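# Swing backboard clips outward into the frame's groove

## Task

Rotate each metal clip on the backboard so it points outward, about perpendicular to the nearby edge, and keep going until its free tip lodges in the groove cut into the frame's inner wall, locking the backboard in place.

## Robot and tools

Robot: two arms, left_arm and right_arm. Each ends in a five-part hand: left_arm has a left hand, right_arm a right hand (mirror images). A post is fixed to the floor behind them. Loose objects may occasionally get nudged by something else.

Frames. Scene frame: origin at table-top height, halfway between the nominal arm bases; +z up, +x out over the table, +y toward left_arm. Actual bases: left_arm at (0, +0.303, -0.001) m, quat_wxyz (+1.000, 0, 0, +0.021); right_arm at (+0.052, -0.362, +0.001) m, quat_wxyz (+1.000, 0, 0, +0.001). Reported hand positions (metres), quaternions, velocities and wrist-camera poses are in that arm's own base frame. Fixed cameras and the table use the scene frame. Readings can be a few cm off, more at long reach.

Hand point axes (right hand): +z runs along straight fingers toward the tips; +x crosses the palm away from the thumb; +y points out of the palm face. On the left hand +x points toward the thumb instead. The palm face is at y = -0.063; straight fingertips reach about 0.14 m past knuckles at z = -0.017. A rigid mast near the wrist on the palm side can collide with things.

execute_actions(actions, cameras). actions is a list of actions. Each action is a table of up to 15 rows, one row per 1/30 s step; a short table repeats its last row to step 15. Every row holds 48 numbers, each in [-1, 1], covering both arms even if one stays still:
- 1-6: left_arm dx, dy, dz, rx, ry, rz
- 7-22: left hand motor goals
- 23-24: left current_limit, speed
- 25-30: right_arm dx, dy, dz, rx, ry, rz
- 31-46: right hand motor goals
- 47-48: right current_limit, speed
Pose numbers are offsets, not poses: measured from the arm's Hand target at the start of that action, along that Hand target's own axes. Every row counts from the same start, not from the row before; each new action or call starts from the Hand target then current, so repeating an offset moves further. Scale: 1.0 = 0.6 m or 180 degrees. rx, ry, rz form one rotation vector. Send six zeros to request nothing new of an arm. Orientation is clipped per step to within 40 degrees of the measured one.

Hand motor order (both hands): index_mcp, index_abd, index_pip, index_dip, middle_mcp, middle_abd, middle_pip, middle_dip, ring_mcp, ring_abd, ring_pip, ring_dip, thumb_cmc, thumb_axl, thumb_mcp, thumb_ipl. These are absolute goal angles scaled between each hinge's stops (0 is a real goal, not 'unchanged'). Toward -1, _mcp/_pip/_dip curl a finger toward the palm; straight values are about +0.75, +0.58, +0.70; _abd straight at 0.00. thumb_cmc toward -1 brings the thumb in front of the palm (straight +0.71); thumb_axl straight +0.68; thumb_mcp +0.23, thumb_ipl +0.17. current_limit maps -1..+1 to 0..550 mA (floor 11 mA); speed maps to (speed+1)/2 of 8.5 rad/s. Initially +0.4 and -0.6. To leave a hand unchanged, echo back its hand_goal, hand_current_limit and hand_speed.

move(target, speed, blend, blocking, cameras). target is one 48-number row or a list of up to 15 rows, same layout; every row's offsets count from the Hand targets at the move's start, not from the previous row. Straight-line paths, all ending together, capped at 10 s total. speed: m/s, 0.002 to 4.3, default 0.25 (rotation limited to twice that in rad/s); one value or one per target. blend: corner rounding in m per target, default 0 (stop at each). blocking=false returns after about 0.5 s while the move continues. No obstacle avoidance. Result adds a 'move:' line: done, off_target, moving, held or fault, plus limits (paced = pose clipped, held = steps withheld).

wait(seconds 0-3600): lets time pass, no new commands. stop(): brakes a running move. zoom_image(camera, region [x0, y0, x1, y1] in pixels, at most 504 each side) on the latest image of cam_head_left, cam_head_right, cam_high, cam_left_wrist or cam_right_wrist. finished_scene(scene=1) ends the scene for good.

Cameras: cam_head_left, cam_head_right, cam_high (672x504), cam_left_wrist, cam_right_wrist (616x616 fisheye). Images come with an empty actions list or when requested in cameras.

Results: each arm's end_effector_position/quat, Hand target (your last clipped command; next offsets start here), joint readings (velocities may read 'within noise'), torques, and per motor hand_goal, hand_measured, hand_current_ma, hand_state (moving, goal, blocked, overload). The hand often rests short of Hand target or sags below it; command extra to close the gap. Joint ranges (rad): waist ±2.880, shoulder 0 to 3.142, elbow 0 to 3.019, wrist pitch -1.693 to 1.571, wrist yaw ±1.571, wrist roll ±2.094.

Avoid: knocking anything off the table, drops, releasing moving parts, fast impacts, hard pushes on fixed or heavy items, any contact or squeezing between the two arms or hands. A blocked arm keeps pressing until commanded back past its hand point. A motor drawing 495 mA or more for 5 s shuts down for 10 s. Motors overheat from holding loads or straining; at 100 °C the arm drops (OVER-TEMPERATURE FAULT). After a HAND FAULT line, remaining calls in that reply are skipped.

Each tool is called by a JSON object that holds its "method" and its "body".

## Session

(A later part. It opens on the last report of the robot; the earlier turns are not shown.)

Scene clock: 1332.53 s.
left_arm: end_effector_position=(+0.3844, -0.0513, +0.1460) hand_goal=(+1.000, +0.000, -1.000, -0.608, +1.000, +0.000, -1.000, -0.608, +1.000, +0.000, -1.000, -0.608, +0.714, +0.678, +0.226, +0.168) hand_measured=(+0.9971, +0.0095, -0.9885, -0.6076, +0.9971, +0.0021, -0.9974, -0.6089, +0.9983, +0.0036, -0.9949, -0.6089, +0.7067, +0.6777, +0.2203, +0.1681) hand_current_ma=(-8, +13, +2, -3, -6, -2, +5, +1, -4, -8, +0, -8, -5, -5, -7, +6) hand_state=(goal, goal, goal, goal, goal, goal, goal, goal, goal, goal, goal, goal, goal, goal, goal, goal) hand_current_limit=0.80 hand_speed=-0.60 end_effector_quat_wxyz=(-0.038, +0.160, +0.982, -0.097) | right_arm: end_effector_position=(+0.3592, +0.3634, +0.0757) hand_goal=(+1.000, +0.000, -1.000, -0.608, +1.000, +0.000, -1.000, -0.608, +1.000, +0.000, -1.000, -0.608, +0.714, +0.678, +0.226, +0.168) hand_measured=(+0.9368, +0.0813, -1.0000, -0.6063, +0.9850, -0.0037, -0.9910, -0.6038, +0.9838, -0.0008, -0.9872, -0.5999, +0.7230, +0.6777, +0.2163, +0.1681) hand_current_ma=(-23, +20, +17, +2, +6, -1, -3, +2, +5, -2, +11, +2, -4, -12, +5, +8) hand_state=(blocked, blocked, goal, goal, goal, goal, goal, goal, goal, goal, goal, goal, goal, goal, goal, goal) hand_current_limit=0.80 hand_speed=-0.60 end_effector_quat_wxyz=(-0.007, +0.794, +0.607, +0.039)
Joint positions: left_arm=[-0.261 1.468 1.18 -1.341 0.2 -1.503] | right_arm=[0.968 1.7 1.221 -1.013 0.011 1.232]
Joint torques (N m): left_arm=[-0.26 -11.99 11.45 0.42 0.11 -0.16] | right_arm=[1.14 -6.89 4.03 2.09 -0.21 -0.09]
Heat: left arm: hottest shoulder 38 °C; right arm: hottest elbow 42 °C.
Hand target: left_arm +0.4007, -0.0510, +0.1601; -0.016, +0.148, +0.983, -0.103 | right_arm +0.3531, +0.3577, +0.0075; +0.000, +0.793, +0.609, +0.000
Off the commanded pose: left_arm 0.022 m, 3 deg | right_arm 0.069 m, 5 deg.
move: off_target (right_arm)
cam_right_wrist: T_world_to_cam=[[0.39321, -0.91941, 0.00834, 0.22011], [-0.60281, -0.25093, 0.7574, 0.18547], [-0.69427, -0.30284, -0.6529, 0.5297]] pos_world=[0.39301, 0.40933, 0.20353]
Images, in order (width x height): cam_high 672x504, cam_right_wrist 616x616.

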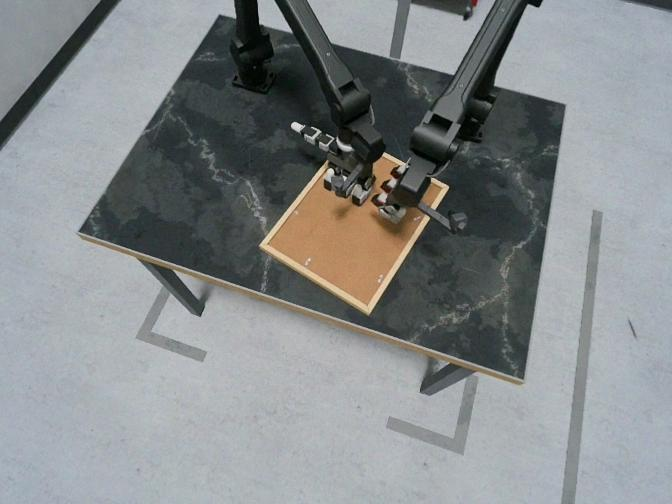

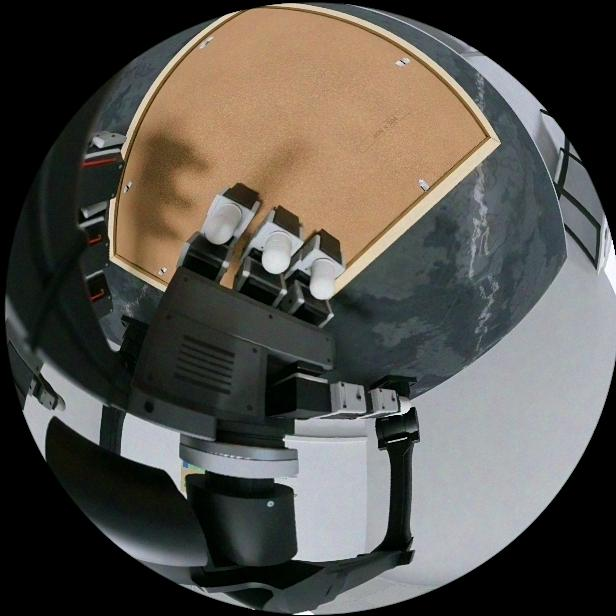

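{"method": "move", "body": {"target": [[0,0.0173,0.0814,0,0,0,1.0,0,-1.0,-0.608,1.0,0,-1.0,-0.608,1.0,0,-1.0,-0.608,0.714,0.678,0.226,0.168,0.8,-0.6,0.0,0,0.0,0,0,0,1.0,0,-1.0,-0.608,1.0,0,-1.0,-0.608,1.0,0,-1.0,-0.608,0.714,0.678,0.226,0.168,0.8,-0.6]], "speed": 0.08, "cameras": ["cam_left_wrist", "cam_high"]}}

{"method": "zoom_image", "body": {"camera": "cam_left_wrist", "region": [220, 140, 360, 280]}}

{"method": "zoom_image", "body": {"camera": "cam_high", "region": [350, 150, 450, 250]}}

Scene clock: 1337.77 s.
left_arm: end_effector_position=(+0.3945, -0.0540, +0.1085) hand_goal=(+1.000, +0.000, -1.000, -0.608, +1.000, +0.000, -1.000, -0.608, +1.000, +0.000, -1.000, -0.608, +0.714, +0.678, +0.226, +0.168) hand_measured=(+0.9971, +0.0095, -0.9885, -0.6076, +0.9971, +0.0036, -0.9974, -0.6089, +0.9983, +0.0021, -0.9949, -0.6076, +0.7067, +0.6767, +0.2212, +0.1681) hand_current_ma=(-6, +8, +1, -4, +3, -8, -5, +10, +0, -1, -5, -8, -7, -11, +4, -6) hand_state=(goal, goal, goal, goal, goal, goal, goal, goal, goal, goal, goal, goal, goal, goal, goal, goal) hand_current_limit=0.80 hand_speed=-0.60 end_effector_quat_wxyz=(-0.027, +0.161, +0.982, -0.098) | right_arm: end_effector_position=(+0.3592, +0.3634, +0.0757) hand_goal=(+1.000, +0.000, -1.000, -0.608, +1.000, +0.000, -1.000, -0.608, +1.000, +0.000, -1.000, -0.608, +0.714, +0.678, +0.226, +0.168) hand_measured=(+0.9356, +0.0827, -1.0000, -0.6063, +0.9850, -0.0023, -0.9910, -0.6050, +0.9838, +0.0007, -0.9859, -0.6012, +0.7230, +0.6777, +0.2163, +0.1681) hand_current_ma=(-14, +19, +13, -9, +10, +1, +8, +6, -16, -4, +13, +10, +3, -26, +10, +6) hand_state=(blocked, blocked, goal, goal, goal, goal, goal, goal, goal, goal, goal, goal, goal, goal, goal, goal) hand_current_limit=0.80 hand_speed=-0.60 end_effector_quat_wxyz=(-0.007, +0.794, +0.607, +0.039)
Joint positions: left_arm=[-0.261 1.511 1.126 -1.22 0.2 -1.503] | right_arm=[0.968 1.7 1.221 -1.013 0.011 1.232]
Joint torques (N m): left_arm=[-0.26 -12.4 8.31 0.5 0.12 -0.16] | right_arm=[1.08 -6.77 4.08 2.09 -0.2 -0.12]
Heat: left arm: hottest shoulder 38 °C; right arm: hottest elbow 41 °C.
Hand target: left_arm +0.4007, -0.0510, +0.1101; -0.016, +0.148, +0.983, -0.103 | right_arm +0.3531, +0.3577, +0.0075; +0.000, +0.793, +0.609, +0.000
Off the commanded pose: left_arm 0.007 m, 2 deg | right_arm 0.069 m, 5 deg.
move: done
cam_left_wrist: T_world_to_cam=[[0.53592, -0.83687, 0.11155, -0.30011], [-0.46207, -0.18016, 0.86835, 0.0183], [-0.7066, -0.51691, -0.48324, 0.42538]] pos_world=[0.46986, -0.02798, 0.22315]
Images, in order (width x height): cam_high 672x504, cam_left_wrist 616x616.

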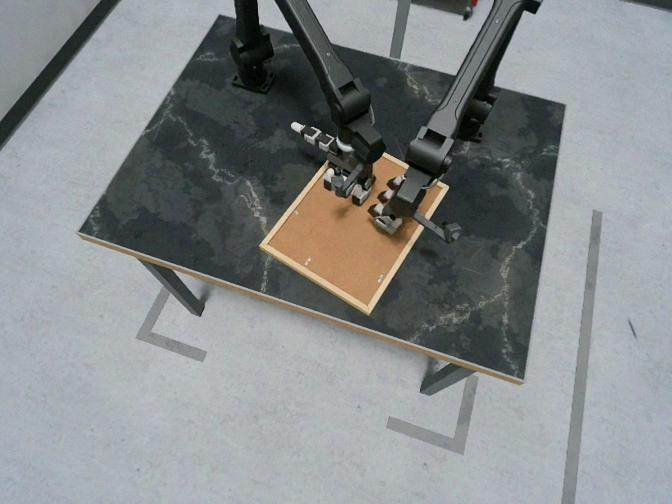

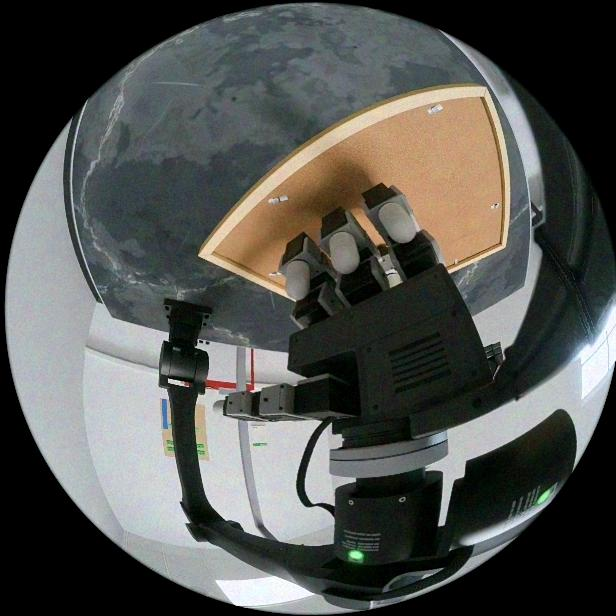

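Scaled by 3.600 from the camera's image (finer frame: 880x880).

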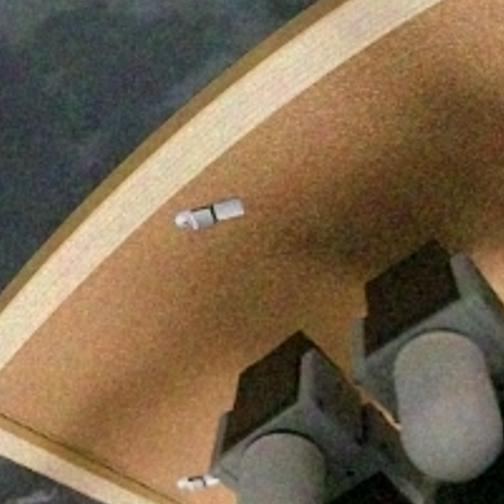

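Scaled by 5.040 from the camera's image (finer frame: 960x720).

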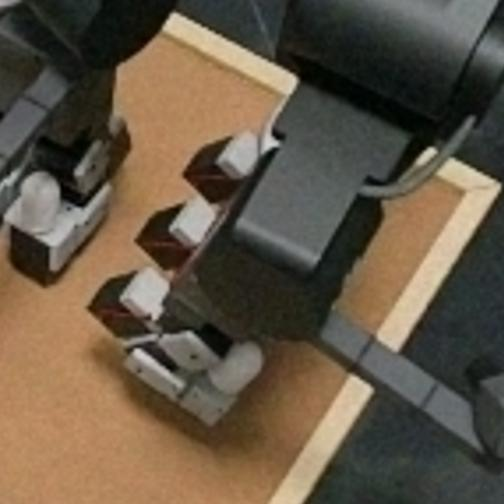

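{"method": "move", "body": {"target": [[-0.0275,0.041,0.0168,0,0,0,1.0,0,-1.0,-0.608,1.0,0,-1.0,-0.608,1.0,0,-1.0,-0.608,0.714,0.678,0.226,0.168,0.8,-0.6,0.0,0,0.0,0,0,0,1.0,0,-1.0,-0.608,1.0,0,-1.0,-0.608,1.0,0,-1.0,-0.608,0.714,0.678,0.226,0.168,0.8,-0.6]], "speed": 0.06, "cameras": ["cam_left_wrist"]}}

{"method": "zoom_image", "body": {"camera": "cam_left_wrist", "region": [220, 150, 340, 270]}}

Scene clock: 1346.07 s.
left_arm: end_effector_position=(+0.4067, -0.0356, +0.0850) hand_goal=(+1.000, +0.000, -1.000, -0.608, +1.000, +0.000, -1.000, -0.608, +1.000, +0.000, -1.000, -0.608, +0.714, +0.678, +0.226, +0.168) hand_measured=(+0.9971, +0.0095, -0.9872, -0.6076, +0.9971, +0.0021, -0.9987, -0.6076, +0.9983, +0.0036, -0.9949, -0.6076, +0.7067, +0.6777, +0.2203, +0.1681) hand_current_ma=(-16, +15, +8, -9, -1, -2, +1, +11, -11, -7, -2, -11, -7, -11, -4, +7) hand_state=(goal, goal, goal, goal, goal, goal, goal, goal, goal, goal, goal, goal, goal, goal, goal, goal) hand_current_limit=0.80 hand_speed=-0.60 end_effector_quat_wxyz=(-0.034, +0.151, +0.983, -0.099) | right_arm: end_effector_position=(+0.3592, +0.3634, +0.0757) hand_goal=(+1.000, +0.000, -1.000, -0.608, +1.000, +0.000, -1.000, -0.608, +1.000, +0.000, -1.000, -0.608, +0.714, +0.678, +0.226, +0.168) hand_measured=(+0.9368, +0.0827, -1.0000, -0.6063, +0.9850, -0.0023, -0.9910, -0.6050, +0.9838, +0.0007, -0.9872, -0.5999, +0.7230, +0.6767, +0.2163, +0.1681) hand_current_ma=(-29, +10, +8, +12, +2, -6, +4, -2, -8, +0, +17, -14, +0, -16, +7, -1) hand_state=(blocked, blocked, goal, goal, goal, goal, goal, goal, goal, goal, goal, goal, goal, goal, goal, goal) hand_current_limit=0.80 hand_speed=-0.60 end_effector_quat_wxyz=(-0.007, +0.794, +0.607, +0.039)
Joint positions: left_arm=[-0.21 1.57 1.126 -1.185 0.202 -1.469] | right_arm=[0.968 1.7 1.221 -1.013 0.011 1.232]
Joint torques (N m): left_arm=[-0.44 -12.92 10.33 0.39 0.04 0.01] | right_arm=[1.2 -7 4.07 2.09 -0.2 -0.11]
Heat: left arm: hottest shoulder 38 °C; right arm: hottest elbow 40 °C.
Hand target: left_arm +0.4230, -0.0347, +0.0952; -0.016, +0.148, +0.983, -0.103 | right_arm +0.3531, +0.3577, +0.0075; +0.000, +0.793, +0.609, +0.000
Off the commanded pose: left_arm 0.019 m, 2 deg | right_arm 0.069 m, 5 deg.
move: off_target (left_arm)
cam_left_wrist: T_world_to_cam=[[0.55282, -0.82708, 0.10158, -0.29436], [-0.4439, -0.18912, 0.87589, 0.03928], [-0.70523, -0.52931, -0.47169, 0.43007]] pos_world=[0.48347, -0.00839, 0.19836]

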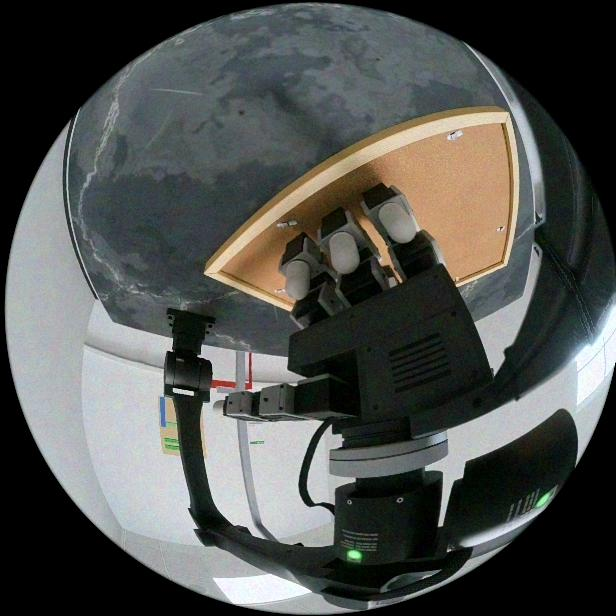

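Scaled by 4.200 from the camera's image (finer frame: 880x880).

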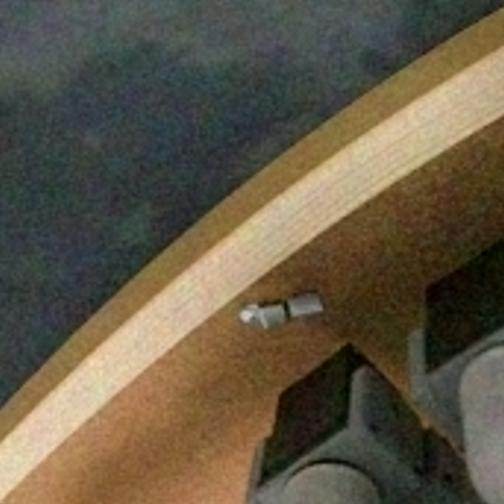

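{"method": "move", "body": {"target": [[-0.0167,0.0,0.0,0,0,0,1.0,0,-1.0,-0.608,1.0,0,-1.0,-0.608,1.0,0,-1.0,-0.608,0.714,0.678,0.226,0.168,0.8,-0.6,0.0,0,0.0,0,0,0,1.0,0,-1.0,-0.608,1.0,0,-1.0,-0.608,1.0,0,-1.0,-0.608,0.714,0.678,0.226,0.168,0.8,-0.6],[-0.0167,0.0053,0.0243,0,0,0,1.0,0,-1.0,-0.608,1.0,0,-1.0,-0.608,1.0,0,-1.0,-0.608,0.714,0.678,0.226,0.168,0.8,-0.6,0.0,0,0.0,0,0,0,1.0,0,-1.0,-0.608,1.0,0,-1.0,-0.608,1.0,0,-1.0,-0.608,0.714,0.678,0.226,0.168,0.8,-0.6]], "speed": 0.04, "cameras": ["cam_left_wrist"]}}

{"method": "zoom_image", "body": {"camera": "cam_left_wrist", "region": [220, 150, 340, 270]}}

Scene clock: 1350.07 s.
left_arm: end_effector_position=(+0.4218, -0.0388, +0.0768) hand_goal=(+1.000, +0.000, -1.000, -0.608, +1.000, +0.000, -1.000, -0.608, +1.000, +0.000, -1.000, -0.608, +0.714, +0.678, +0.226, +0.168) hand_measured=(+0.9971, +0.0065, -0.9885, -0.6076, +0.9971, +0.0021, -0.9974, -0.6089, +0.9983, -0.0008, -0.9949, -0.6076, +0.7067, +0.6767, +0.2203, +0.1672) hand_current_ma=(+4, +8, +6, -7, -2, -8, +6, +7, -7, -11, -10, -18, -3, -12, -3, +2) hand_state=(goal, goal, goal, goal, goal, goal, goal, goal, goal, goal, goal, goal, goal, goal, goal, goal) hand_current_limit=0.80 hand_speed=-0.60 end_effector_quat_wxyz=(-0.028, +0.152, +0.983, -0.099) | right_arm: end_effector_position=(+0.3592, +0.3634, +0.0757) hand_goal=(+1.000, +0.000, -1.000, -0.608, +1.000, +0.000, -1.000, -0.608, +1.000, +0.000, -1.000, -0.608, +0.714, +0.678, +0.226, +0.168) hand_measured=(+0.9368, +0.0827, -1.0000, -0.6076, +0.9850, -0.0023, -0.9923, -0.6038, +0.9838, -0.0008, -0.9872, -0.6012, +0.7230, +0.6767, +0.2173, +0.1672) hand_current_ma=(-28, +12, +7, -6, +16, +6, +12, +13, +0, -1, +6, +1, -4, -12, -9, -7) hand_state=(blocked, blocked, goal, goal, goal, goal, goal, goal, goal, goal, goal, goal, goal, goal, goal, goal) hand_current_limit=0.80 hand_speed=-0.60 end_effector_quat_wxyz=(-0.007, +0.794, +0.607, +0.039)
Joint positions: left_arm=[-0.21 1.609 1.151 -1.159 0.202 -1.469] | right_arm=[0.968 1.7 1.221 -1.013 0.011 1.232]
Joint torques (N m): left_arm=[-0.67 -13.22 8.94 0.43 0.06 -0.01] | right_arm=[1.08 -6.77 4.1 2.1 -0.2 -0.11]
Heat: left arm: hottest shoulder 38 °C; right arm: hottest elbow 39 °C.
Hand target: left_arm +0.4326, -0.0376, +0.0802; -0.016, +0.148, +0.983, -0.103 | right_arm +0.3531, +0.3577, +0.0075; +0.000, +0.793, +0.609, +0.000
Off the commanded pose: left_arm 0.011 m, 2 deg | right_arm 0.069 m, 5 deg.
move: off_target (left_arm)
cam_left_wrist: T_world_to_cam=[[0.5516, -0.82686, 0.10976, -0.30463], [-0.4538, -0.18708, 0.87125, 0.05731], [-0.69986, -0.53039, -0.47841, 0.4334]] pos_world=[0.49736, -0.01129, 0.19085]

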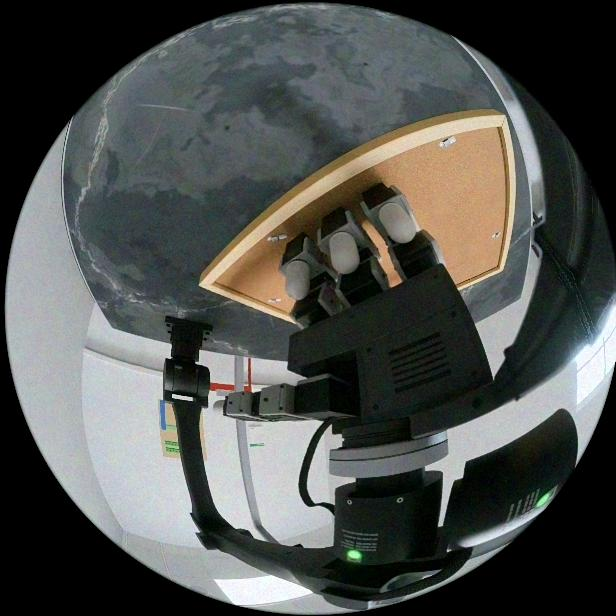

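Scaled by 4.200 from the camera's image (finer frame: 880x880).

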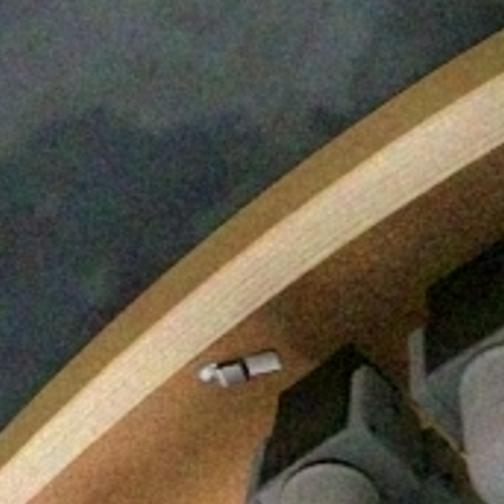

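{"method": "move", "body": {"target": [[0.0233,0.0012,0.0065,0,0,0,1.0,0,-1.0,-0.608,1.0,0,-1.0,-0.608,1.0,0,-1.0,-0.608,0.714,0.678,0.226,0.168,0.8,-0.6,0.0,0,0.0,0,0,0,1.0,0,-1.0,-0.608,1.0,0,-1.0,-0.608,1.0,0,-1.0,-0.608,0.714,0.678,0.226,0.168,0.8,-0.6]], "speed": 0.04, "cameras": ["cam_left_wrist"]}}

{"method": "zoom_image", "body": {"camera": "cam_left_wrist", "region": [220, 150, 340, 270]}}

Scene clock: 1353.33 s.
left_arm: end_effector_position=(+0.4186, -0.0381, +0.0718) hand_goal=(+1.000, +0.000, -1.000, -0.608, +1.000, +0.000, -1.000, -0.608, +1.000, +0.000, -1.000, -0.608, +0.714, +0.678, +0.226, +0.168) hand_measured=(+0.9971, +0.0065, -0.9885, -0.6076, +0.9971, +0.0021, -0.9974, -0.6089, +0.9910, -0.0052, -1.0000, -0.6101, +0.7067, +0.6777, +0.2203, +0.1672) hand_current_ma=(-10, +12, +1, -4, +3, -4, +2, +10, -5, -19, -8, -2, -1, -10, -2, +2) hand_state=(goal, goal, goal, goal, goal, goal, goal, goal, goal, goal, goal, goal, goal, goal, goal, goal) hand_current_limit=0.80 hand_speed=-0.60 end_effector_quat_wxyz=(-0.023, +0.153, +0.983, -0.100) | right_arm: end_effector_position=(+0.3592, +0.3634, +0.0757) hand_goal=(+1.000, +0.000, -1.000, -0.608, +1.000, +0.000, -1.000, -0.608, +1.000, +0.000, -1.000, -0.608, +0.714, +0.678, +0.226, +0.168) hand_measured=(+0.9368, +0.0813, -1.0000, -0.6063, +0.9850, -0.0008, -0.9910, -0.6050, +0.9838, +0.0007, -0.9872, -0.5999, +0.7230, +0.6777, +0.2163, +0.1672) hand_current_ma=(-25, +30, +11, +3, +0, -12, -7, +6, -14, -4, +9, -1, -7, -4, -2, -10) hand_state=(blocked, blocked, goal, goal, goal, goal, goal, goal, goal, goal, goal, goal, goal, goal, goal, goal) hand_current_limit=0.80 hand_speed=-0.60 end_effector_quat_wxyz=(-0.007, +0.794, +0.607, +0.039)
Joint positions: left_arm=[-0.21 1.599 1.125 -1.131 0.202 -1.468] | right_arm=[0.968 1.7 1.221 -1.013 0.011 1.232]
Joint torques (N m): left_arm=[-0.44 -14.45 7.24 0.4 0.01 -0.01] | right_arm=[1.08 -6.89 4.05 2.03 -0.21 -0.11]
Heat: left arm: hottest shoulder 38 °C; right arm: hottest elbow 39 °C.
Hand target: left_arm +0.4191, -0.0335, +0.0762; -0.016, +0.148, +0.983, -0.103 | right_arm +0.3531, +0.3577, +0.0075; +0.000, +0.793, +0.609, +0.000
Off the commanded pose: left_arm 0.006 m, 1 deg | right_arm 0.069 m, 5 deg.
move: done
cam_left_wrist: T_world_to_cam=[[0.54905, -0.82737, 0.1183, -0.30123], [-0.46418, -0.18415, 0.86639, 0.06502], [-0.69504, -0.5306, -0.48516, 0.42757]] pos_world=[0.49275, -0.01039, 0.18674]

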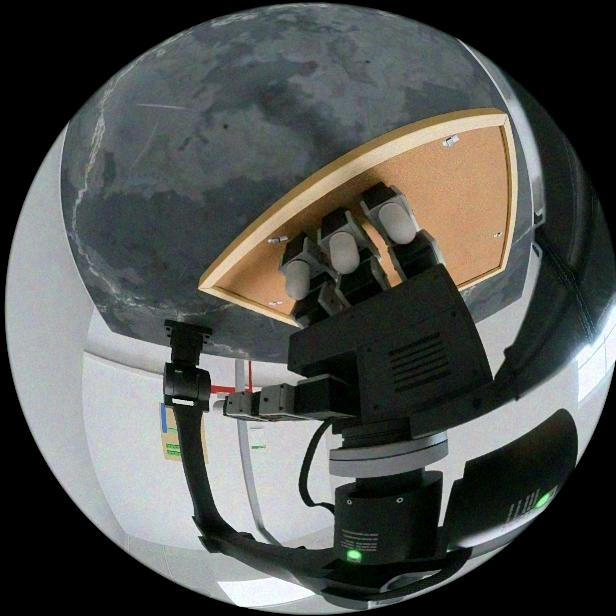

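Scaled by 4.200 from the camera's image (finer frame: 880x880).

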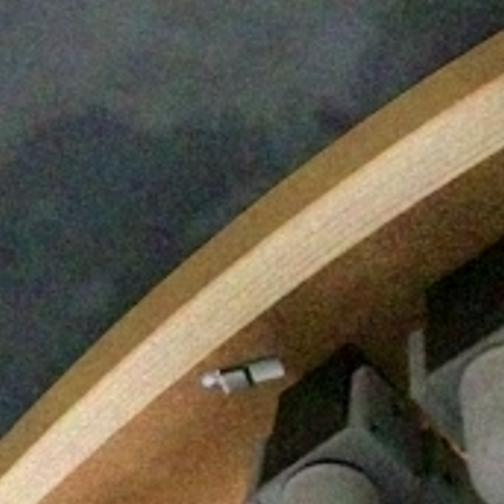

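{"method": "move", "body": {"target": [[0.0,0,-0.012,0,0,0,1.0,0,-1.0,-0.608,1.0,0,-1.0,-0.608,1.0,0,-1.0,-0.608,0.714,0.678,0.226,0.168,0.8,-0.6,0.0,0,0.0,0,0,0,1.0,0,-1.0,-0.608,1.0,0,-1.0,-0.608,1.0,0,-1.0,-0.608,0.714,0.678,0.226,0.168,0.8,-0.6],[0.0,0,-0.012,0,0,0,1.0,0,-1.0,-0.608,1.0,-0.4,-1.0,-0.608,1.0,-0.5,-1.0,-0.608,0.714,0.678,0.226,0.168,0.8,-0.6,0.0,0,0.0,0,0,0,1.0,0,-1.0,-0.608,1.0,0,-1.0,-0.608,1.0,0,-1.0,-0.608,0.714,0.678,0.226,0.168,0.8,-0.6],[0.005,0.0,0.006,0,0,0,1.0,0,-1.0,-0.608,1.0,-0.4,-1.0,-0.608,1.0,-0.5,-1.0,-0.608,0.714,0.678,0.226,0.168,0.8,-0.6,0.0,0,0.0,0,0,0,1.0,0,-1.0,-0.608,1.0,0,-1.0,-0.608,1.0,0,-1.0,-0.608,0.714,0.678,0.226,0.168,0.8,-0.6]], "speed": 0.04, "cameras": ["cam_left_wrist"]}}

{"method": "zoom_image", "body": {"camera": "cam_left_wrist", "region": [220, 150, 340, 270]}}

Scene clock: 1358.53 s.
left_arm: end_effector_position=(+0.4143, -0.0370, +0.0730) hand_goal=(+1.000, +0.000, -1.000, -0.608, +1.000, -0.400, -1.000, -0.608, +1.000, -0.500, -1.000, -0.608, +0.714, +0.678, +0.226, +0.168) hand_measured=(+0.9971, +0.0065, -0.9872, -0.6063, +0.9971, -0.3964, -0.9974, -0.6076, +0.9898, -0.4887, -1.0000, -0.6114, +0.7067, +0.6777, +0.2203, +0.1672) hand_current_ma=(-3, +13, +7, -5, +2, -9, -1, +10, -7, -3, -5, -1, -10, -8, -2, +4) hand_state=(goal, goal, goal, goal, goal, goal, goal, goal, goal, goal, goal, goal, goal, goal, goal, goal) hand_current_limit=0.80 hand_speed=-0.60 end_effector_quat_wxyz=(-0.024, +0.154, +0.983, -0.100) | right_arm: end_effector_position=(+0.3592, +0.3634, +0.0757) hand_goal=(+1.000, +0.000, -1.000, -0.608, +1.000, +0.000, -1.000, -0.608, +1.000, +0.000, -1.000, -0.608, +0.714, +0.678, +0.226, +0.168) hand_measured=(+0.9368, +0.0827, -1.0000, -0.6063, +0.9850, -0.0023, -0.9923, -0.6050, +0.9838, +0.0007, -0.9872, -0.5999, +0.7230, +0.6777, +0.2163, +0.1681) hand_current_ma=(-12, +12, +4, -1, -6, -11, -9, -3, +1, +4, +17, +3, +2, -12, +0, +2) hand_state=(blocked, blocked, goal, goal, goal, goal, goal, goal, goal, goal, goal, goal, goal, goal, goal, goal) hand_current_limit=0.80 hand_speed=-0.60 end_effector_quat_wxyz=(-0.007, +0.794, +0.607, +0.039)
Joint positions: left_arm=[-0.209 1.588 1.115 -1.134 0.202 -1.465] | right_arm=[0.968 1.7 1.221 -1.013 0.011 1.232]
Joint torques (N m): left_arm=[-0.5 -13.57 6.98 0.51 0.01 -0.04] | right_arm=[0.91 -6.65 4.11 2.04 -0.22 -0.11]
Heat: left arm: hottest shoulder 38 °C; right arm: hottest elbow 38 °C.
Hand target: left_arm +0.4161, -0.0334, +0.0728; -0.016, +0.148, +0.983, -0.103 | right_arm +0.3531, +0.3577, +0.0075; +0.000, +0.793, +0.609, +0.000
Off the commanded pose: left_arm 0.004 m, 1 deg | right_arm 0.069 m, 5 deg.
move: done; target 2's new numbers were sent with left_arm's hand 0.013 m and 1 deg from that target
cam_left_wrist: T_world_to_cam=[[0.54708, -0.82883, 0.11722, -0.29726], [-0.46324, -0.18313, 0.86711, 0.06188], [-0.69722, -0.52868, -0.48413, 0.42664]] pos_world=[0.48875, -0.00949, 0.18774]

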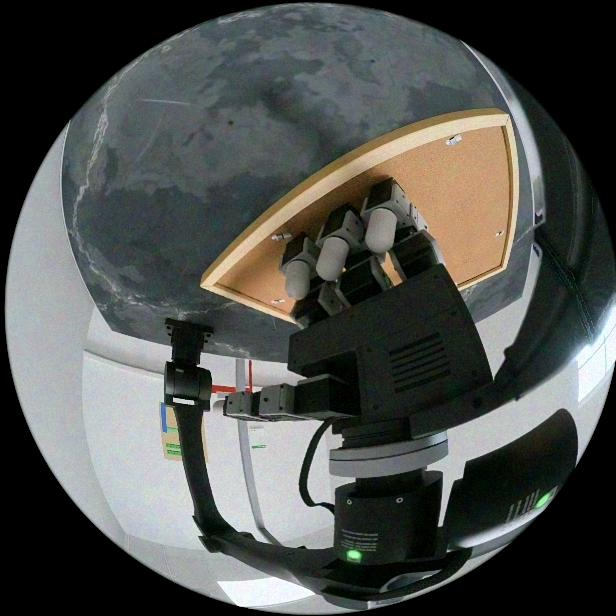

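Scaled by 4.200 from the camera's image (finer frame: 880x880).

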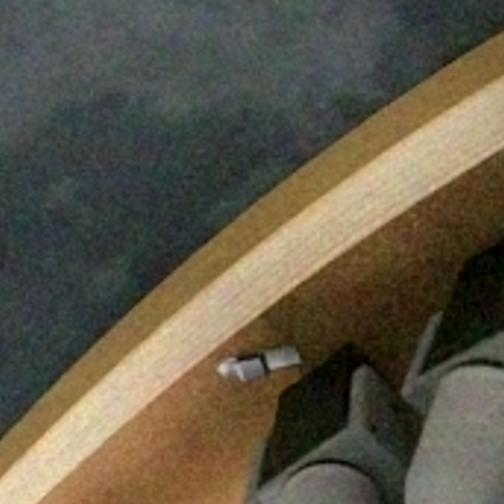

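{"method": "move", "body": {"target": [[0.0,0,-0.015,0,-0.018,0,1.0,0,-1.0,-0.608,1.0,-0.4,-1.0,-0.608,1.0,-0.5,-1.0,-0.608,0.714,0.678,0.226,0.168,0.8,-0.6,0.0,0,0.0,0,0,0,1.0,0,-1.0,-0.608,1.0,0,-1.0,-0.608,1.0,0,-1.0,-0.608,0.714,0.678,0.226,0.168,0.8,-0.6],[0.0,0,-0.015,0,-0.018,0,1.0,0,-1.0,-0.608,1.0,0,-1.0,-0.608,1.0,0,-1.0,-0.608,0.714,0.678,0.226,0.168,0.8,-0.6,0.0,0,0.0,0,0,0,1.0,0,-1.0,-0.608,1.0,0,-1.0,-0.608,1.0,0,-1.0,-0.608,0.714,0.678,0.226,0.168,0.8,-0.6],[0.0,0.0,0.008,0,-0.018,0,1.0,0,-1.0,-0.608,1.0,0,-1.0,-0.608,1.0,0,-1.0,-0.608,0.714,0.678,0.226,0.168,0.8,-0.6,0.0,0,0.0,0,0,0,1.0,0,-1.0,-0.608,1.0,0,-1.0,-0.608,1.0,0,-1.0,-0.608,0.714,0.678,0.226,0.168,0.8,-0.6]], "speed": 0.04, "cameras": ["cam_left_wrist"]}}

{"method": "zoom_image", "body": {"camera": "cam_left_wrist", "region": [220, 150, 340, 270]}}

Scene clock: 1366.70 s.
left_arm: end_effector_position=(+0.4131, -0.0364, +0.0680) hand_goal=(+1.000, +0.000, -1.000, -0.608, +1.000, +0.000, -1.000, -0.608, +1.000, +0.000, -1.000, -0.608, +0.714, +0.678, +0.226, +0.168) hand_measured=(+0.9971, +0.0065, -0.9962, -0.6076, +0.9971, -0.0023, -1.0000, -0.6089, +0.9886, +0.0021, -1.0000, -0.6114, +0.7067, +0.6777, +0.2203, +0.1672) hand_current_ma=(-7, +15, +2, -13, +2, -11, +4, +9, -10, -12, -6, -9, -11, -6, -5, +4) hand_state=(goal, goal, goal, goal, goal, goal, goal, goal, goal, goal, goal, goal, goal, goal, goal, goal) hand_current_limit=0.80 hand_speed=-0.60 end_effector_quat_wxyz=(+0.002, +0.155, +0.983, -0.103) | right_arm: end_effector_position=(+0.3592, +0.3634, +0.0757) hand_goal=(+1.000, +0.000, -1.000, -0.608, +1.000, +0.000, -1.000, -0.608, +1.000, +0.000, -1.000, -0.608, +0.714, +0.678, +0.226, +0.168) hand_measured=(+0.9368, +0.0827, -1.0000, -0.6063, +0.9850, -0.0023, -0.9923, -0.6038, +0.9838, -0.0008, -0.9872, -0.6012, +0.7230, +0.6777, +0.2173, +0.1681) hand_current_ma=(-15, +17, +2, +15, +4, -9, +1, -5, +0, +11, +21, +2, +10, -8, +7, +4) hand_state=(blocked, blocked, goal, goal, goal, goal, goal, goal, goal, goal, goal, goal, goal, goal, goal, goal) hand_current_limit=0.80 hand_speed=-0.60 end_effector_quat_wxyz=(-0.007, +0.794, +0.607, +0.039)
Joint positions: left_arm=[-0.206 1.558 1.067 -1.065 0.206 -1.466] | right_arm=[0.968 1.7 1.221 -1.013 0.011 1.232]
Joint torques (N m): left_arm=[-0.67 -13.16 7.13 0.84 0.09 -0.14] | right_arm=[0.97 -6.71 4.1 2.04 -0.21 -0.11]
Heat: left arm: hottest shoulder 39 °C; right arm: hottest elbow 38 °C.
Hand target: left_arm +0.4157, -0.0343, +0.0680; +0.012, +0.145, +0.983, -0.107 | right_arm +0.3531, +0.3577, +0.0075; +0.000, +0.793, +0.609, +0.000
Off the commanded pose: left_arm 0.003 m, 2 deg | right_arm 0.069 m, 5 deg.
move: done; target 2's new numbers were sent with left_arm's hand 0.012 m and 3 deg from that target
cam_left_wrist: T_world_to_cam=[[0.54423, -0.82423, 0.15641, -0.29682], [-0.50448, -0.17257, 0.846, 0.08458], [-0.67031, -0.53933, -0.50972, 0.41399]] pos_world=[0.48171, -0.00678, 0.18589]

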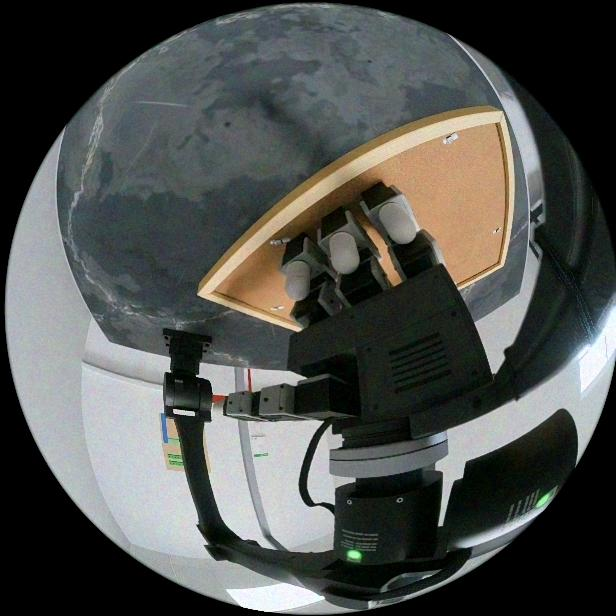

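Scaled by 4.200 from the camera's image (finer frame: 880x880).

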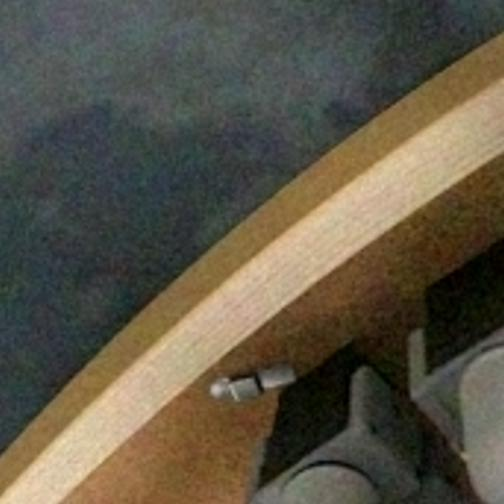

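{"method": "move", "body": {"target": [[0.0,0,-0.012,0,-0.014,0,1.0,0,-1.0,-0.608,1.0,0,-1.0,-0.608,1.0,0,-1.0,-0.608,0.714,0.678,0.226,0.168,0.8,-0.6,0.0,0,0.0,0,0,0,1.0,0,-1.0,-0.608,1.0,0,-1.0,-0.608,1.0,0,-1.0,-0.608,0.714,0.678,0.226,0.168,0.8,-0.6],[0.0,0.0,0.003,0,-0.014,0,1.0,0,-1.0,-0.608,1.0,0,-1.0,-0.608,1.0,0,-1.0,-0.608,0.714,0.678,0.226,0.168,0.8,-0.6,0.0,0,0.0,0,0,0,1.0,0,-1.0,-0.608,1.0,0,-1.0,-0.608,1.0,0,-1.0,-0.608,0.714,0.678,0.226,0.168,0.8,-0.6]], "speed": 0.04, "cameras": ["cam_left_wrist"]}}

{"method": "zoom_image", "body": {"camera": "cam_left_wrist", "region": [220, 150, 420, 350]}}

Scene clock: 1372.00 s.
left_arm: end_effector_position=(+0.4096, -0.0366, +0.0681) hand_goal=(+1.000, +0.000, -1.000, -0.608, +1.000, +0.000, -1.000, -0.608, +1.000, +0.000, -1.000, -0.608, +0.714, +0.678, +0.226, +0.168) hand_measured=(+0.9802, +0.0153, -1.0000, -0.6076, +0.9959, -0.0008, -0.9974, -0.6076, +0.9886, +0.0021, -0.9974, -0.6114, +0.7067, +0.6767, +0.2193, +0.1681) hand_current_ma=(-19, +4, +6, -3, -2, -9, +2, +4, -14, -4, -4, -9, -7, -14, -5, +7) hand_state=(goal, goal, goal, goal, goal, goal, goal, goal, goal, goal, goal, goal, goal, goal, goal, goal) hand_current_limit=0.80 hand_speed=-0.60 end_effector_quat_wxyz=(+0.019, +0.145, +0.984, -0.106) | right_arm: end_effector_position=(+0.3592, +0.3634, +0.0757) hand_goal=(+1.000, +0.000, -1.000, -0.608, +1.000, +0.000, -1.000, -0.608, +1.000, +0.000, -1.000, -0.608, +0.714, +0.678, +0.226, +0.168) hand_measured=(+0.9368, +0.0827, -1.0000, -0.6063, +0.9850, -0.0023, -0.9923, -0.6038, +0.9838, -0.0008, -0.9872, -0.5999, +0.7230, +0.6777, +0.2173, +0.1672) hand_current_ma=(-15, +35, +14, -3, +6, +2, +3, +5, -3, -14, -6, -6, +0, -15, +6, +7) hand_state=(blocked, blocked, goal, goal, goal, goal, goal, goal, goal, goal, goal, goal, goal, goal, goal, goal) hand_current_limit=0.80 hand_speed=-0.60 end_effector_quat_wxyz=(-0.007, +0.794, +0.607, +0.039)
Joint positions: left_arm=[-0.206 1.53 1.035 -1.024 0.209 -1.489] | right_arm=[0.968 1.7 1.221 -1.013 0.011 1.232]
Joint torques (N m): left_arm=[-0.62 -12.57 7.06 1.31 0.1 -0.09] | right_arm=[1.08 -6.83 4.04 2.13 -0.21 -0.11]
Heat: left arm: hottest shoulder 39 °C; right arm: hottest elbow 37 °C.
Hand target: left_arm +0.4157, -0.0347, +0.0662; +0.033, +0.143, +0.983, -0.111 | right_arm +0.3531, +0.3577, +0.0075; +0.000, +0.793, +0.609, +0.000
Off the commanded pose: left_arm 0.007 m, 2 deg | right_arm 0.069 m, 5 deg.
move: done
cam_left_wrist: T_world_to_cam=[[0.55714, -0.81012, 0.18252, -0.30164], [-0.52717, -0.17521, 0.8315, 0.09283], [-0.64163, -0.55948, -0.52469, 0.40004]] pos_world=[0.47367, -0.00429, 0.18776]

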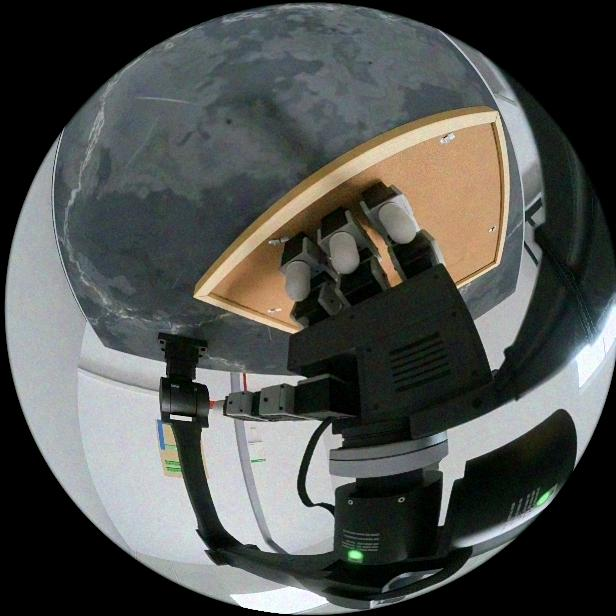

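Scaled by 2.520 from the camera's image (finer frame: 880x880).

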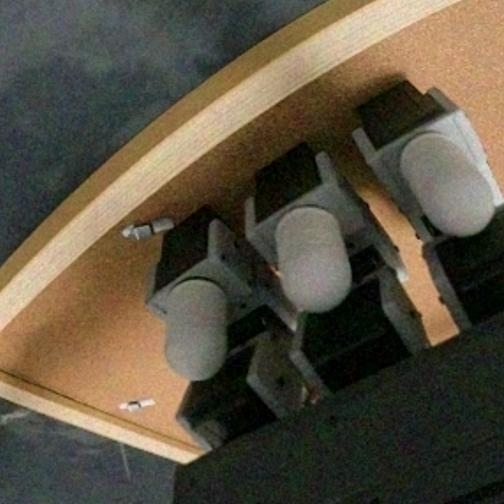

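{"method": "move", "body": {"target": [[0.0133,0,-0.001,0,0,0,1.0,0,-1.0,-0.608,1.0,0,-1.0,-0.608,1.0,0,-1.0,-0.608,0.714,0.678,0.226,0.168,0.8,-0.6,0.0,0,0.0,0,0,0,1.0,0,-1.0,-0.608,1.0,0,-1.0,-0.608,1.0,0,-1.0,-0.608,0.714,0.678,0.226,0.168,0.8,-0.6],[0.0133,0.0195,-0.003,0,0,0,1.0,0,-1.0,-0.608,1.0,0,-1.0,-0.608,1.0,0,-1.0,-0.608,0.714,0.678,0.226,0.168,0.8,-0.6,0.0,0,0.0,0,0,0,1.0,0,-1.0,-0.608,1.0,0,-1.0,-0.608,1.0,0,-1.0,-0.608,0.714,0.678,0.226,0.168,0.8,-0.6]], "speed": 0.04, "cameras": ["cam_left_wrist"]}}

{"method": "zoom_image", "body": {"camera": "cam_left_wrist", "region": [240, 200, 340, 300]}}

Scene clock: 1376.47 s.
left_arm: end_effector_position=(+0.4087, -0.0306, +0.0679) hand_goal=(+1.000, +0.000, -1.000, -0.608, +1.000, +0.000, -1.000, -0.608, +1.000, +0.000, -1.000, -0.608, +0.714, +0.678, +0.226, +0.168) hand_measured=(+0.9947, +0.0124, -1.0000, -0.6076, +0.9959, -0.0008, -0.9974, -0.6076, +0.9886, +0.0021, -0.9974, -0.6114, +0.7067, +0.6777, +0.2203, +0.1681) hand_current_ma=(-13, +12, +5, -17, -3, -11, +8, +7, -13, -8, +4, -15, -5, -16, -4, +0) hand_state=(goal, goal, goal, goal, goal, goal, goal, goal, goal, goal, goal, goal, goal, goal, goal, goal) hand_current_limit=0.80 hand_speed=-0.60 end_effector_quat_wxyz=(+0.030, +0.140, +0.983, -0.115) | right_arm: end_effector_position=(+0.3592, +0.3634, +0.0757) hand_goal=(+1.000, +0.000, -1.000, -0.608, +1.000, +0.000, -1.000, -0.608, +1.000, +0.000, -1.000, -0.608, +0.714, +0.678, +0.226, +0.168) hand_measured=(+0.9368, +0.0827, -1.0000, -0.6063, +0.9850, -0.0023, -0.9910, -0.6038, +0.9838, -0.0008, -0.9872, -0.6012, +0.7230, +0.6767, +0.2163, +0.1681) hand_current_ma=(-21, +15, +7, +13, +6, -5, +6, -3, -11, -25, +0, -5, -6, -14, +9, +17) hand_state=(blocked, blocked, goal, goal, goal, goal, goal, goal, goal, goal, goal, goal, goal, goal, goal, goal) hand_current_limit=0.80 hand_speed=-0.60 end_effector_quat_wxyz=(-0.007, +0.794, +0.607, +0.039)
Joint positions: left_arm=[-0.184 1.512 1.017 -1.004 0.228 -1.48] | right_arm=[0.968 1.7 1.221 -1.013 0.011 1.232]
Joint torques (N m): left_arm=[-0.03 -11.99 6.97 0.59 -0.11 0.14] | right_arm=[1.08 -6.95 4.07 2.07 -0.19 -0.1]
Heat: left arm: hottest shoulder 39 °C; right arm: hottest elbow 37 °C.
Hand target: left_arm +0.4113, -0.0213, +0.0647; +0.033, +0.143, +0.983, -0.111 | right_arm +0.3531, +0.3577, +0.0075; +0.000, +0.793, +0.609, +0.000
Off the commanded pose: left_arm 0.010 m, 1 deg | right_arm 0.069 m, 5 deg.
move: done
cam_left_wrist: T_world_to_cam=[[0.56333, -0.7992, 0.20962, -0.3004], [-0.53956, -0.16371, 0.82588, 0.09945], [-0.62572, -0.57834, -0.52344, 0.39565]] pos_world=[0.47045, 0.00502, 0.18793]

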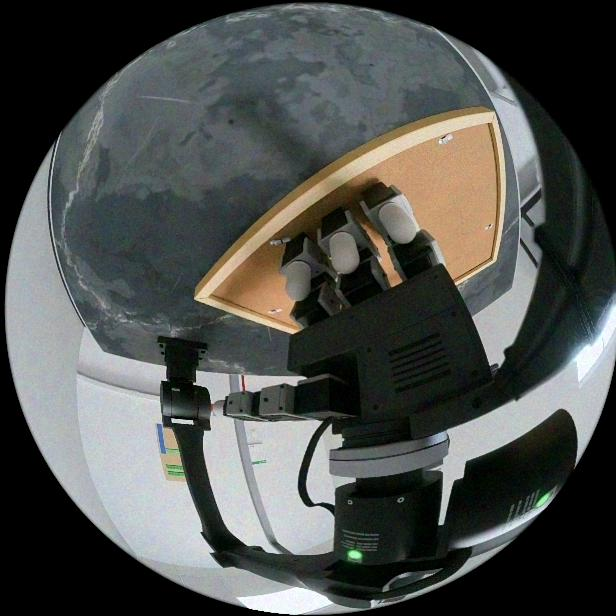

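Scaled by 5.040 from the camera's image (finer frame: 880x880).

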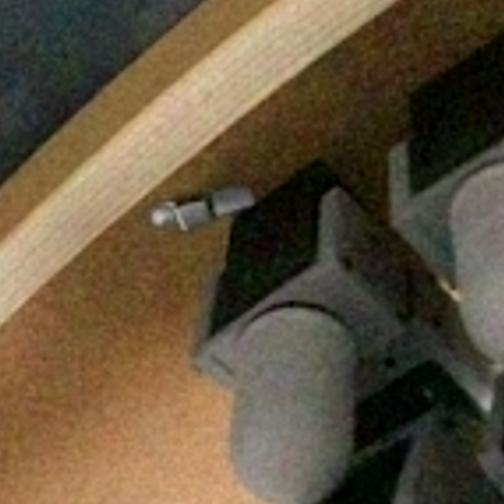

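{"method": "move", "body": {"target": [[0.003,0.016,-0.001,0,0,0,1.0,0,-1.0,-0.608,1.0,0,-1.0,-0.608,1.0,0,-1.0,-0.608,0.714,0.678,0.226,0.168,0.8,-0.6,0.0,0,0.0,0,0,0,1.0,0,-1.0,-0.608,1.0,0,-1.0,-0.608,1.0,0,-1.0,-0.608,0.714,0.678,0.226,0.168,0.8,-0.6]], "speed": 0.04, "cameras": ["cam_left_wrist"]}}

{"method": "zoom_image", "body": {"camera": "cam_left_wrist", "region": [240, 200, 340, 300]}}

Scene clock: 1380.03 s.
left_arm: end_effector_position=(+0.4102, -0.0264, +0.0677) hand_goal=(+1.000, +0.000, -1.000, -0.608, +1.000, +0.000, -1.000, -0.608, +1.000, +0.000, -1.000, -0.608, +0.714, +0.678, +0.226, +0.168) hand_measured=(+1.0000, +0.0153, -1.0000, -0.6063, +0.9959, -0.0008, -0.9974, -0.6076, +0.9886, +0.0021, -0.9974, -0.6114, +0.7067, +0.6767, +0.2193, +0.1672) hand_current_ma=(-2, +8, +6, -8, -5, -2, +6, +3, -8, -7, +1, -4, +2, -5, +3, -2) hand_state=(goal, goal, goal, goal, goal, goal, goal, goal, goal, goal, goal, goal, goal, goal, goal, goal) hand_current_limit=0.80 hand_speed=-0.60 end_effector_quat_wxyz=(+0.032, +0.141, +0.982, -0.119) | right_arm: end_effector_position=(+0.3592, +0.3634, +0.0757) hand_goal=(+1.000, +0.000, -1.000, -0.608, +1.000, +0.000, -1.000, -0.608, +1.000, +0.000, -1.000, -0.608, +0.714, +0.678, +0.226, +0.168) hand_measured=(+0.9368, +0.0813, -1.0000, -0.6076, +0.9850, -0.0008, -0.9910, -0.6050, +0.9838, +0.0007, -0.9872, -0.6012, +0.7242, +0.6767, +0.2163, +0.1681) hand_current_ma=(-32, +22, +15, -3, +8, +6, +11, -3, -3, +4, +8, +7, +8, -5, -6, +3) hand_state=(blocked, blocked, goal, goal, goal, goal, goal, goal, goal, goal, goal, goal, goal, goal, goal, goal) hand_current_limit=0.80 hand_speed=-0.60 end_effector_quat_wxyz=(-0.007, +0.794, +0.607, +0.039)
Joint positions: left_arm=[-0.17 1.512 1.017 -1.004 0.237 -1.465] | right_arm=[0.968 1.7 1.221 -1.013 0.011 1.232]
Joint torques (N m): left_arm=[0.67 -11.87 6.76 0.53 -0.4 0.24] | right_arm=[1.08 -6.71 4.07 2.09 -0.21 -0.11]
Heat: left arm: hottest shoulder 39 °C; right arm: hottest elbow 37 °C.
Hand target: left_arm +0.4123, -0.0116, +0.0632; +0.033, +0.143, +0.983, -0.111 | right_arm +0.3531, +0.3577, +0.0075; +0.000, +0.793, +0.609, +0.000
Off the commanded pose: left_arm 0.016 m, 1 deg | right_arm 0.069 m, 5 deg.
move: off_target (left_arm)
cam_left_wrist: T_world_to_cam=[[0.56198, -0.79793, 0.21791, -0.29776], [-0.54176, -0.156, 0.82593, 0.10223], [-0.62505, -0.58221, -0.51995, 0.39826]] pos_world=[0.47165, 0.01023, 0.18752]

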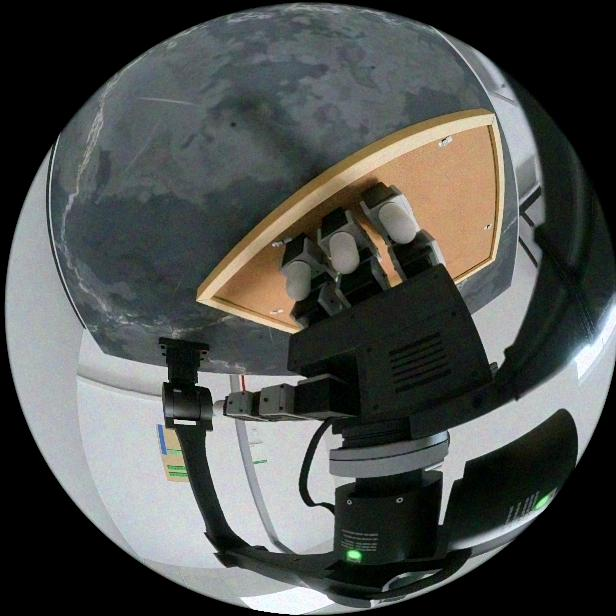

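Scaled by 5.040 from the camera's image (finer frame: 880x880).

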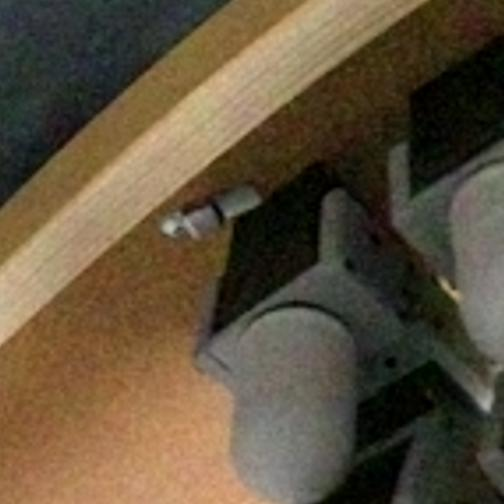

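{"method": "move", "body": {"target": [[0.003,0.016,-0.001,0,0,0,1.0,0,-1.0,-0.608,1.0,0,-1.0,-0.608,1.0,0,-1.0,-0.608,0.714,0.678,0.226,0.168,0.8,-0.6,0.0,0,0.0,0,0,0,1.0,0,-1.0,-0.608,1.0,0,-1.0,-0.608,1.0,0,-1.0,-0.608,0.714,0.678,0.226,0.168,0.8,-0.6]], "speed": 0.04, "cameras": ["cam_left_wrist"]}}

{"method": "zoom_image", "body": {"camera": "cam_left_wrist", "region": [240, 200, 340, 300]}}

Scene clock: 1382.47 s.
left_arm: end_effector_position=(+0.4122, -0.0188, +0.0674) hand_goal=(+1.000, +0.000, -1.000, -0.608, +1.000, +0.000, -1.000, -0.608, +1.000, +0.000, -1.000, -0.608, +0.714, +0.678, +0.226, +0.168) hand_measured=(+0.9995, +0.0153, -1.0000, -0.6076, +0.9959, -0.0008, -0.9974, -0.6089, +0.9886, +0.0021, -0.9974, -0.6114, +0.7067, +0.6777, +0.2203, +0.1681) hand_current_ma=(-4, +10, +8, -10, +2, -3, +1, +7, -7, -5, -2, -5, -3, -17, -6, -2) hand_state=(goal, goal, goal, goal, goal, goal, goal, goal, goal, goal, goal, goal, goal, goal, goal, goal) hand_current_limit=0.80 hand_speed=-0.60 end_effector_quat_wxyz=(+0.034, +0.139, +0.982, -0.122) | right_arm: end_effector_position=(+0.3592, +0.3634, +0.0757) hand_goal=(+1.000, +0.000, -1.000, -0.608, +1.000, +0.000, -1.000, -0.608, +1.000, +0.000, -1.000, -0.608, +0.714, +0.678, +0.226, +0.168) hand_measured=(+0.9368, +0.0827, -1.0000, -0.6063, +0.9850, -0.0023, -0.9910, -0.6038, +0.9838, -0.0008, -0.9872, -0.6012, +0.7230, +0.6767, +0.2163, +0.1672) hand_current_ma=(-6, +17, +6, +11, +17, -13, -8, +3, -11, -2, +12, +3, +6, -8, +15, +8) hand_state=(blocked, blocked, goal, goal, goal, goal, goal, goal, goal, goal, goal, goal, goal, goal, goal, goal) hand_current_limit=0.80 hand_speed=-0.60 end_effector_quat_wxyz=(-0.007, +0.794, +0.607, +0.039)
Joint positions: left_arm=[-0.148 1.512 1.017 -1.004 0.243 -1.446] | right_arm=[0.968 1.7 1.221 -1.013 0.011 1.232]
Joint torques (N m): left_arm=[0.79 -11.69 6.61 0.5 -0.54 0.3] | right_arm=[1.14 -7 4.03 2.13 -0.2 -0.11]
Heat: left arm: hottest shoulder 39 °C; right arm: hottest elbow 36 °C.
Hand target: left_arm +0.4133, -0.0021, +0.0616; +0.033, +0.143, +0.983, -0.111 | right_arm +0.3531, +0.3577, +0.0075; +0.000, +0.793, +0.609, +0.000
Off the commanded pose: left_arm 0.018 m, 1 deg | right_arm 0.069 m, 5 deg.
move: off_target (left_arm)
cam_left_wrist: T_world_to_cam=[[0.56372, -0.79494, 0.22427, -0.29379], [-0.54413, -0.15313, 0.82491, 0.10574], [-0.62141, -0.58705, -0.51887, 0.40214]] pos_world=[0.47304, 0.01873, 0.18732]

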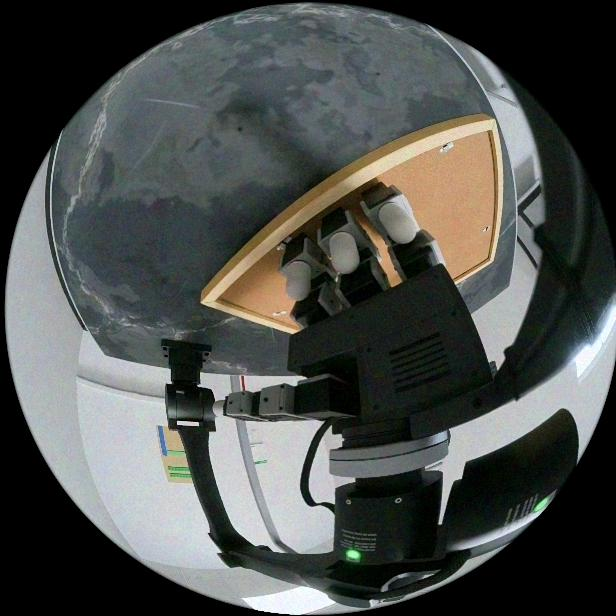

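Scaled by 5.040 from the camera's image (finer frame: 880x880).

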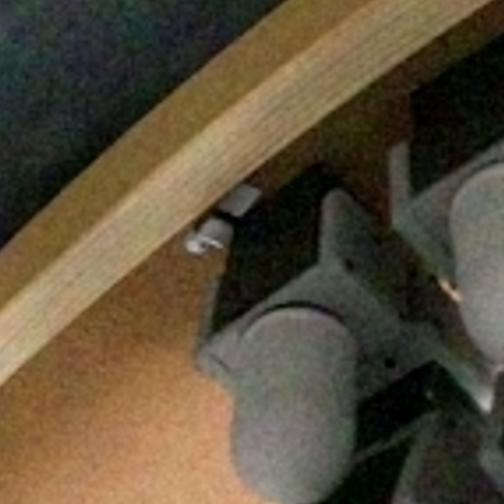

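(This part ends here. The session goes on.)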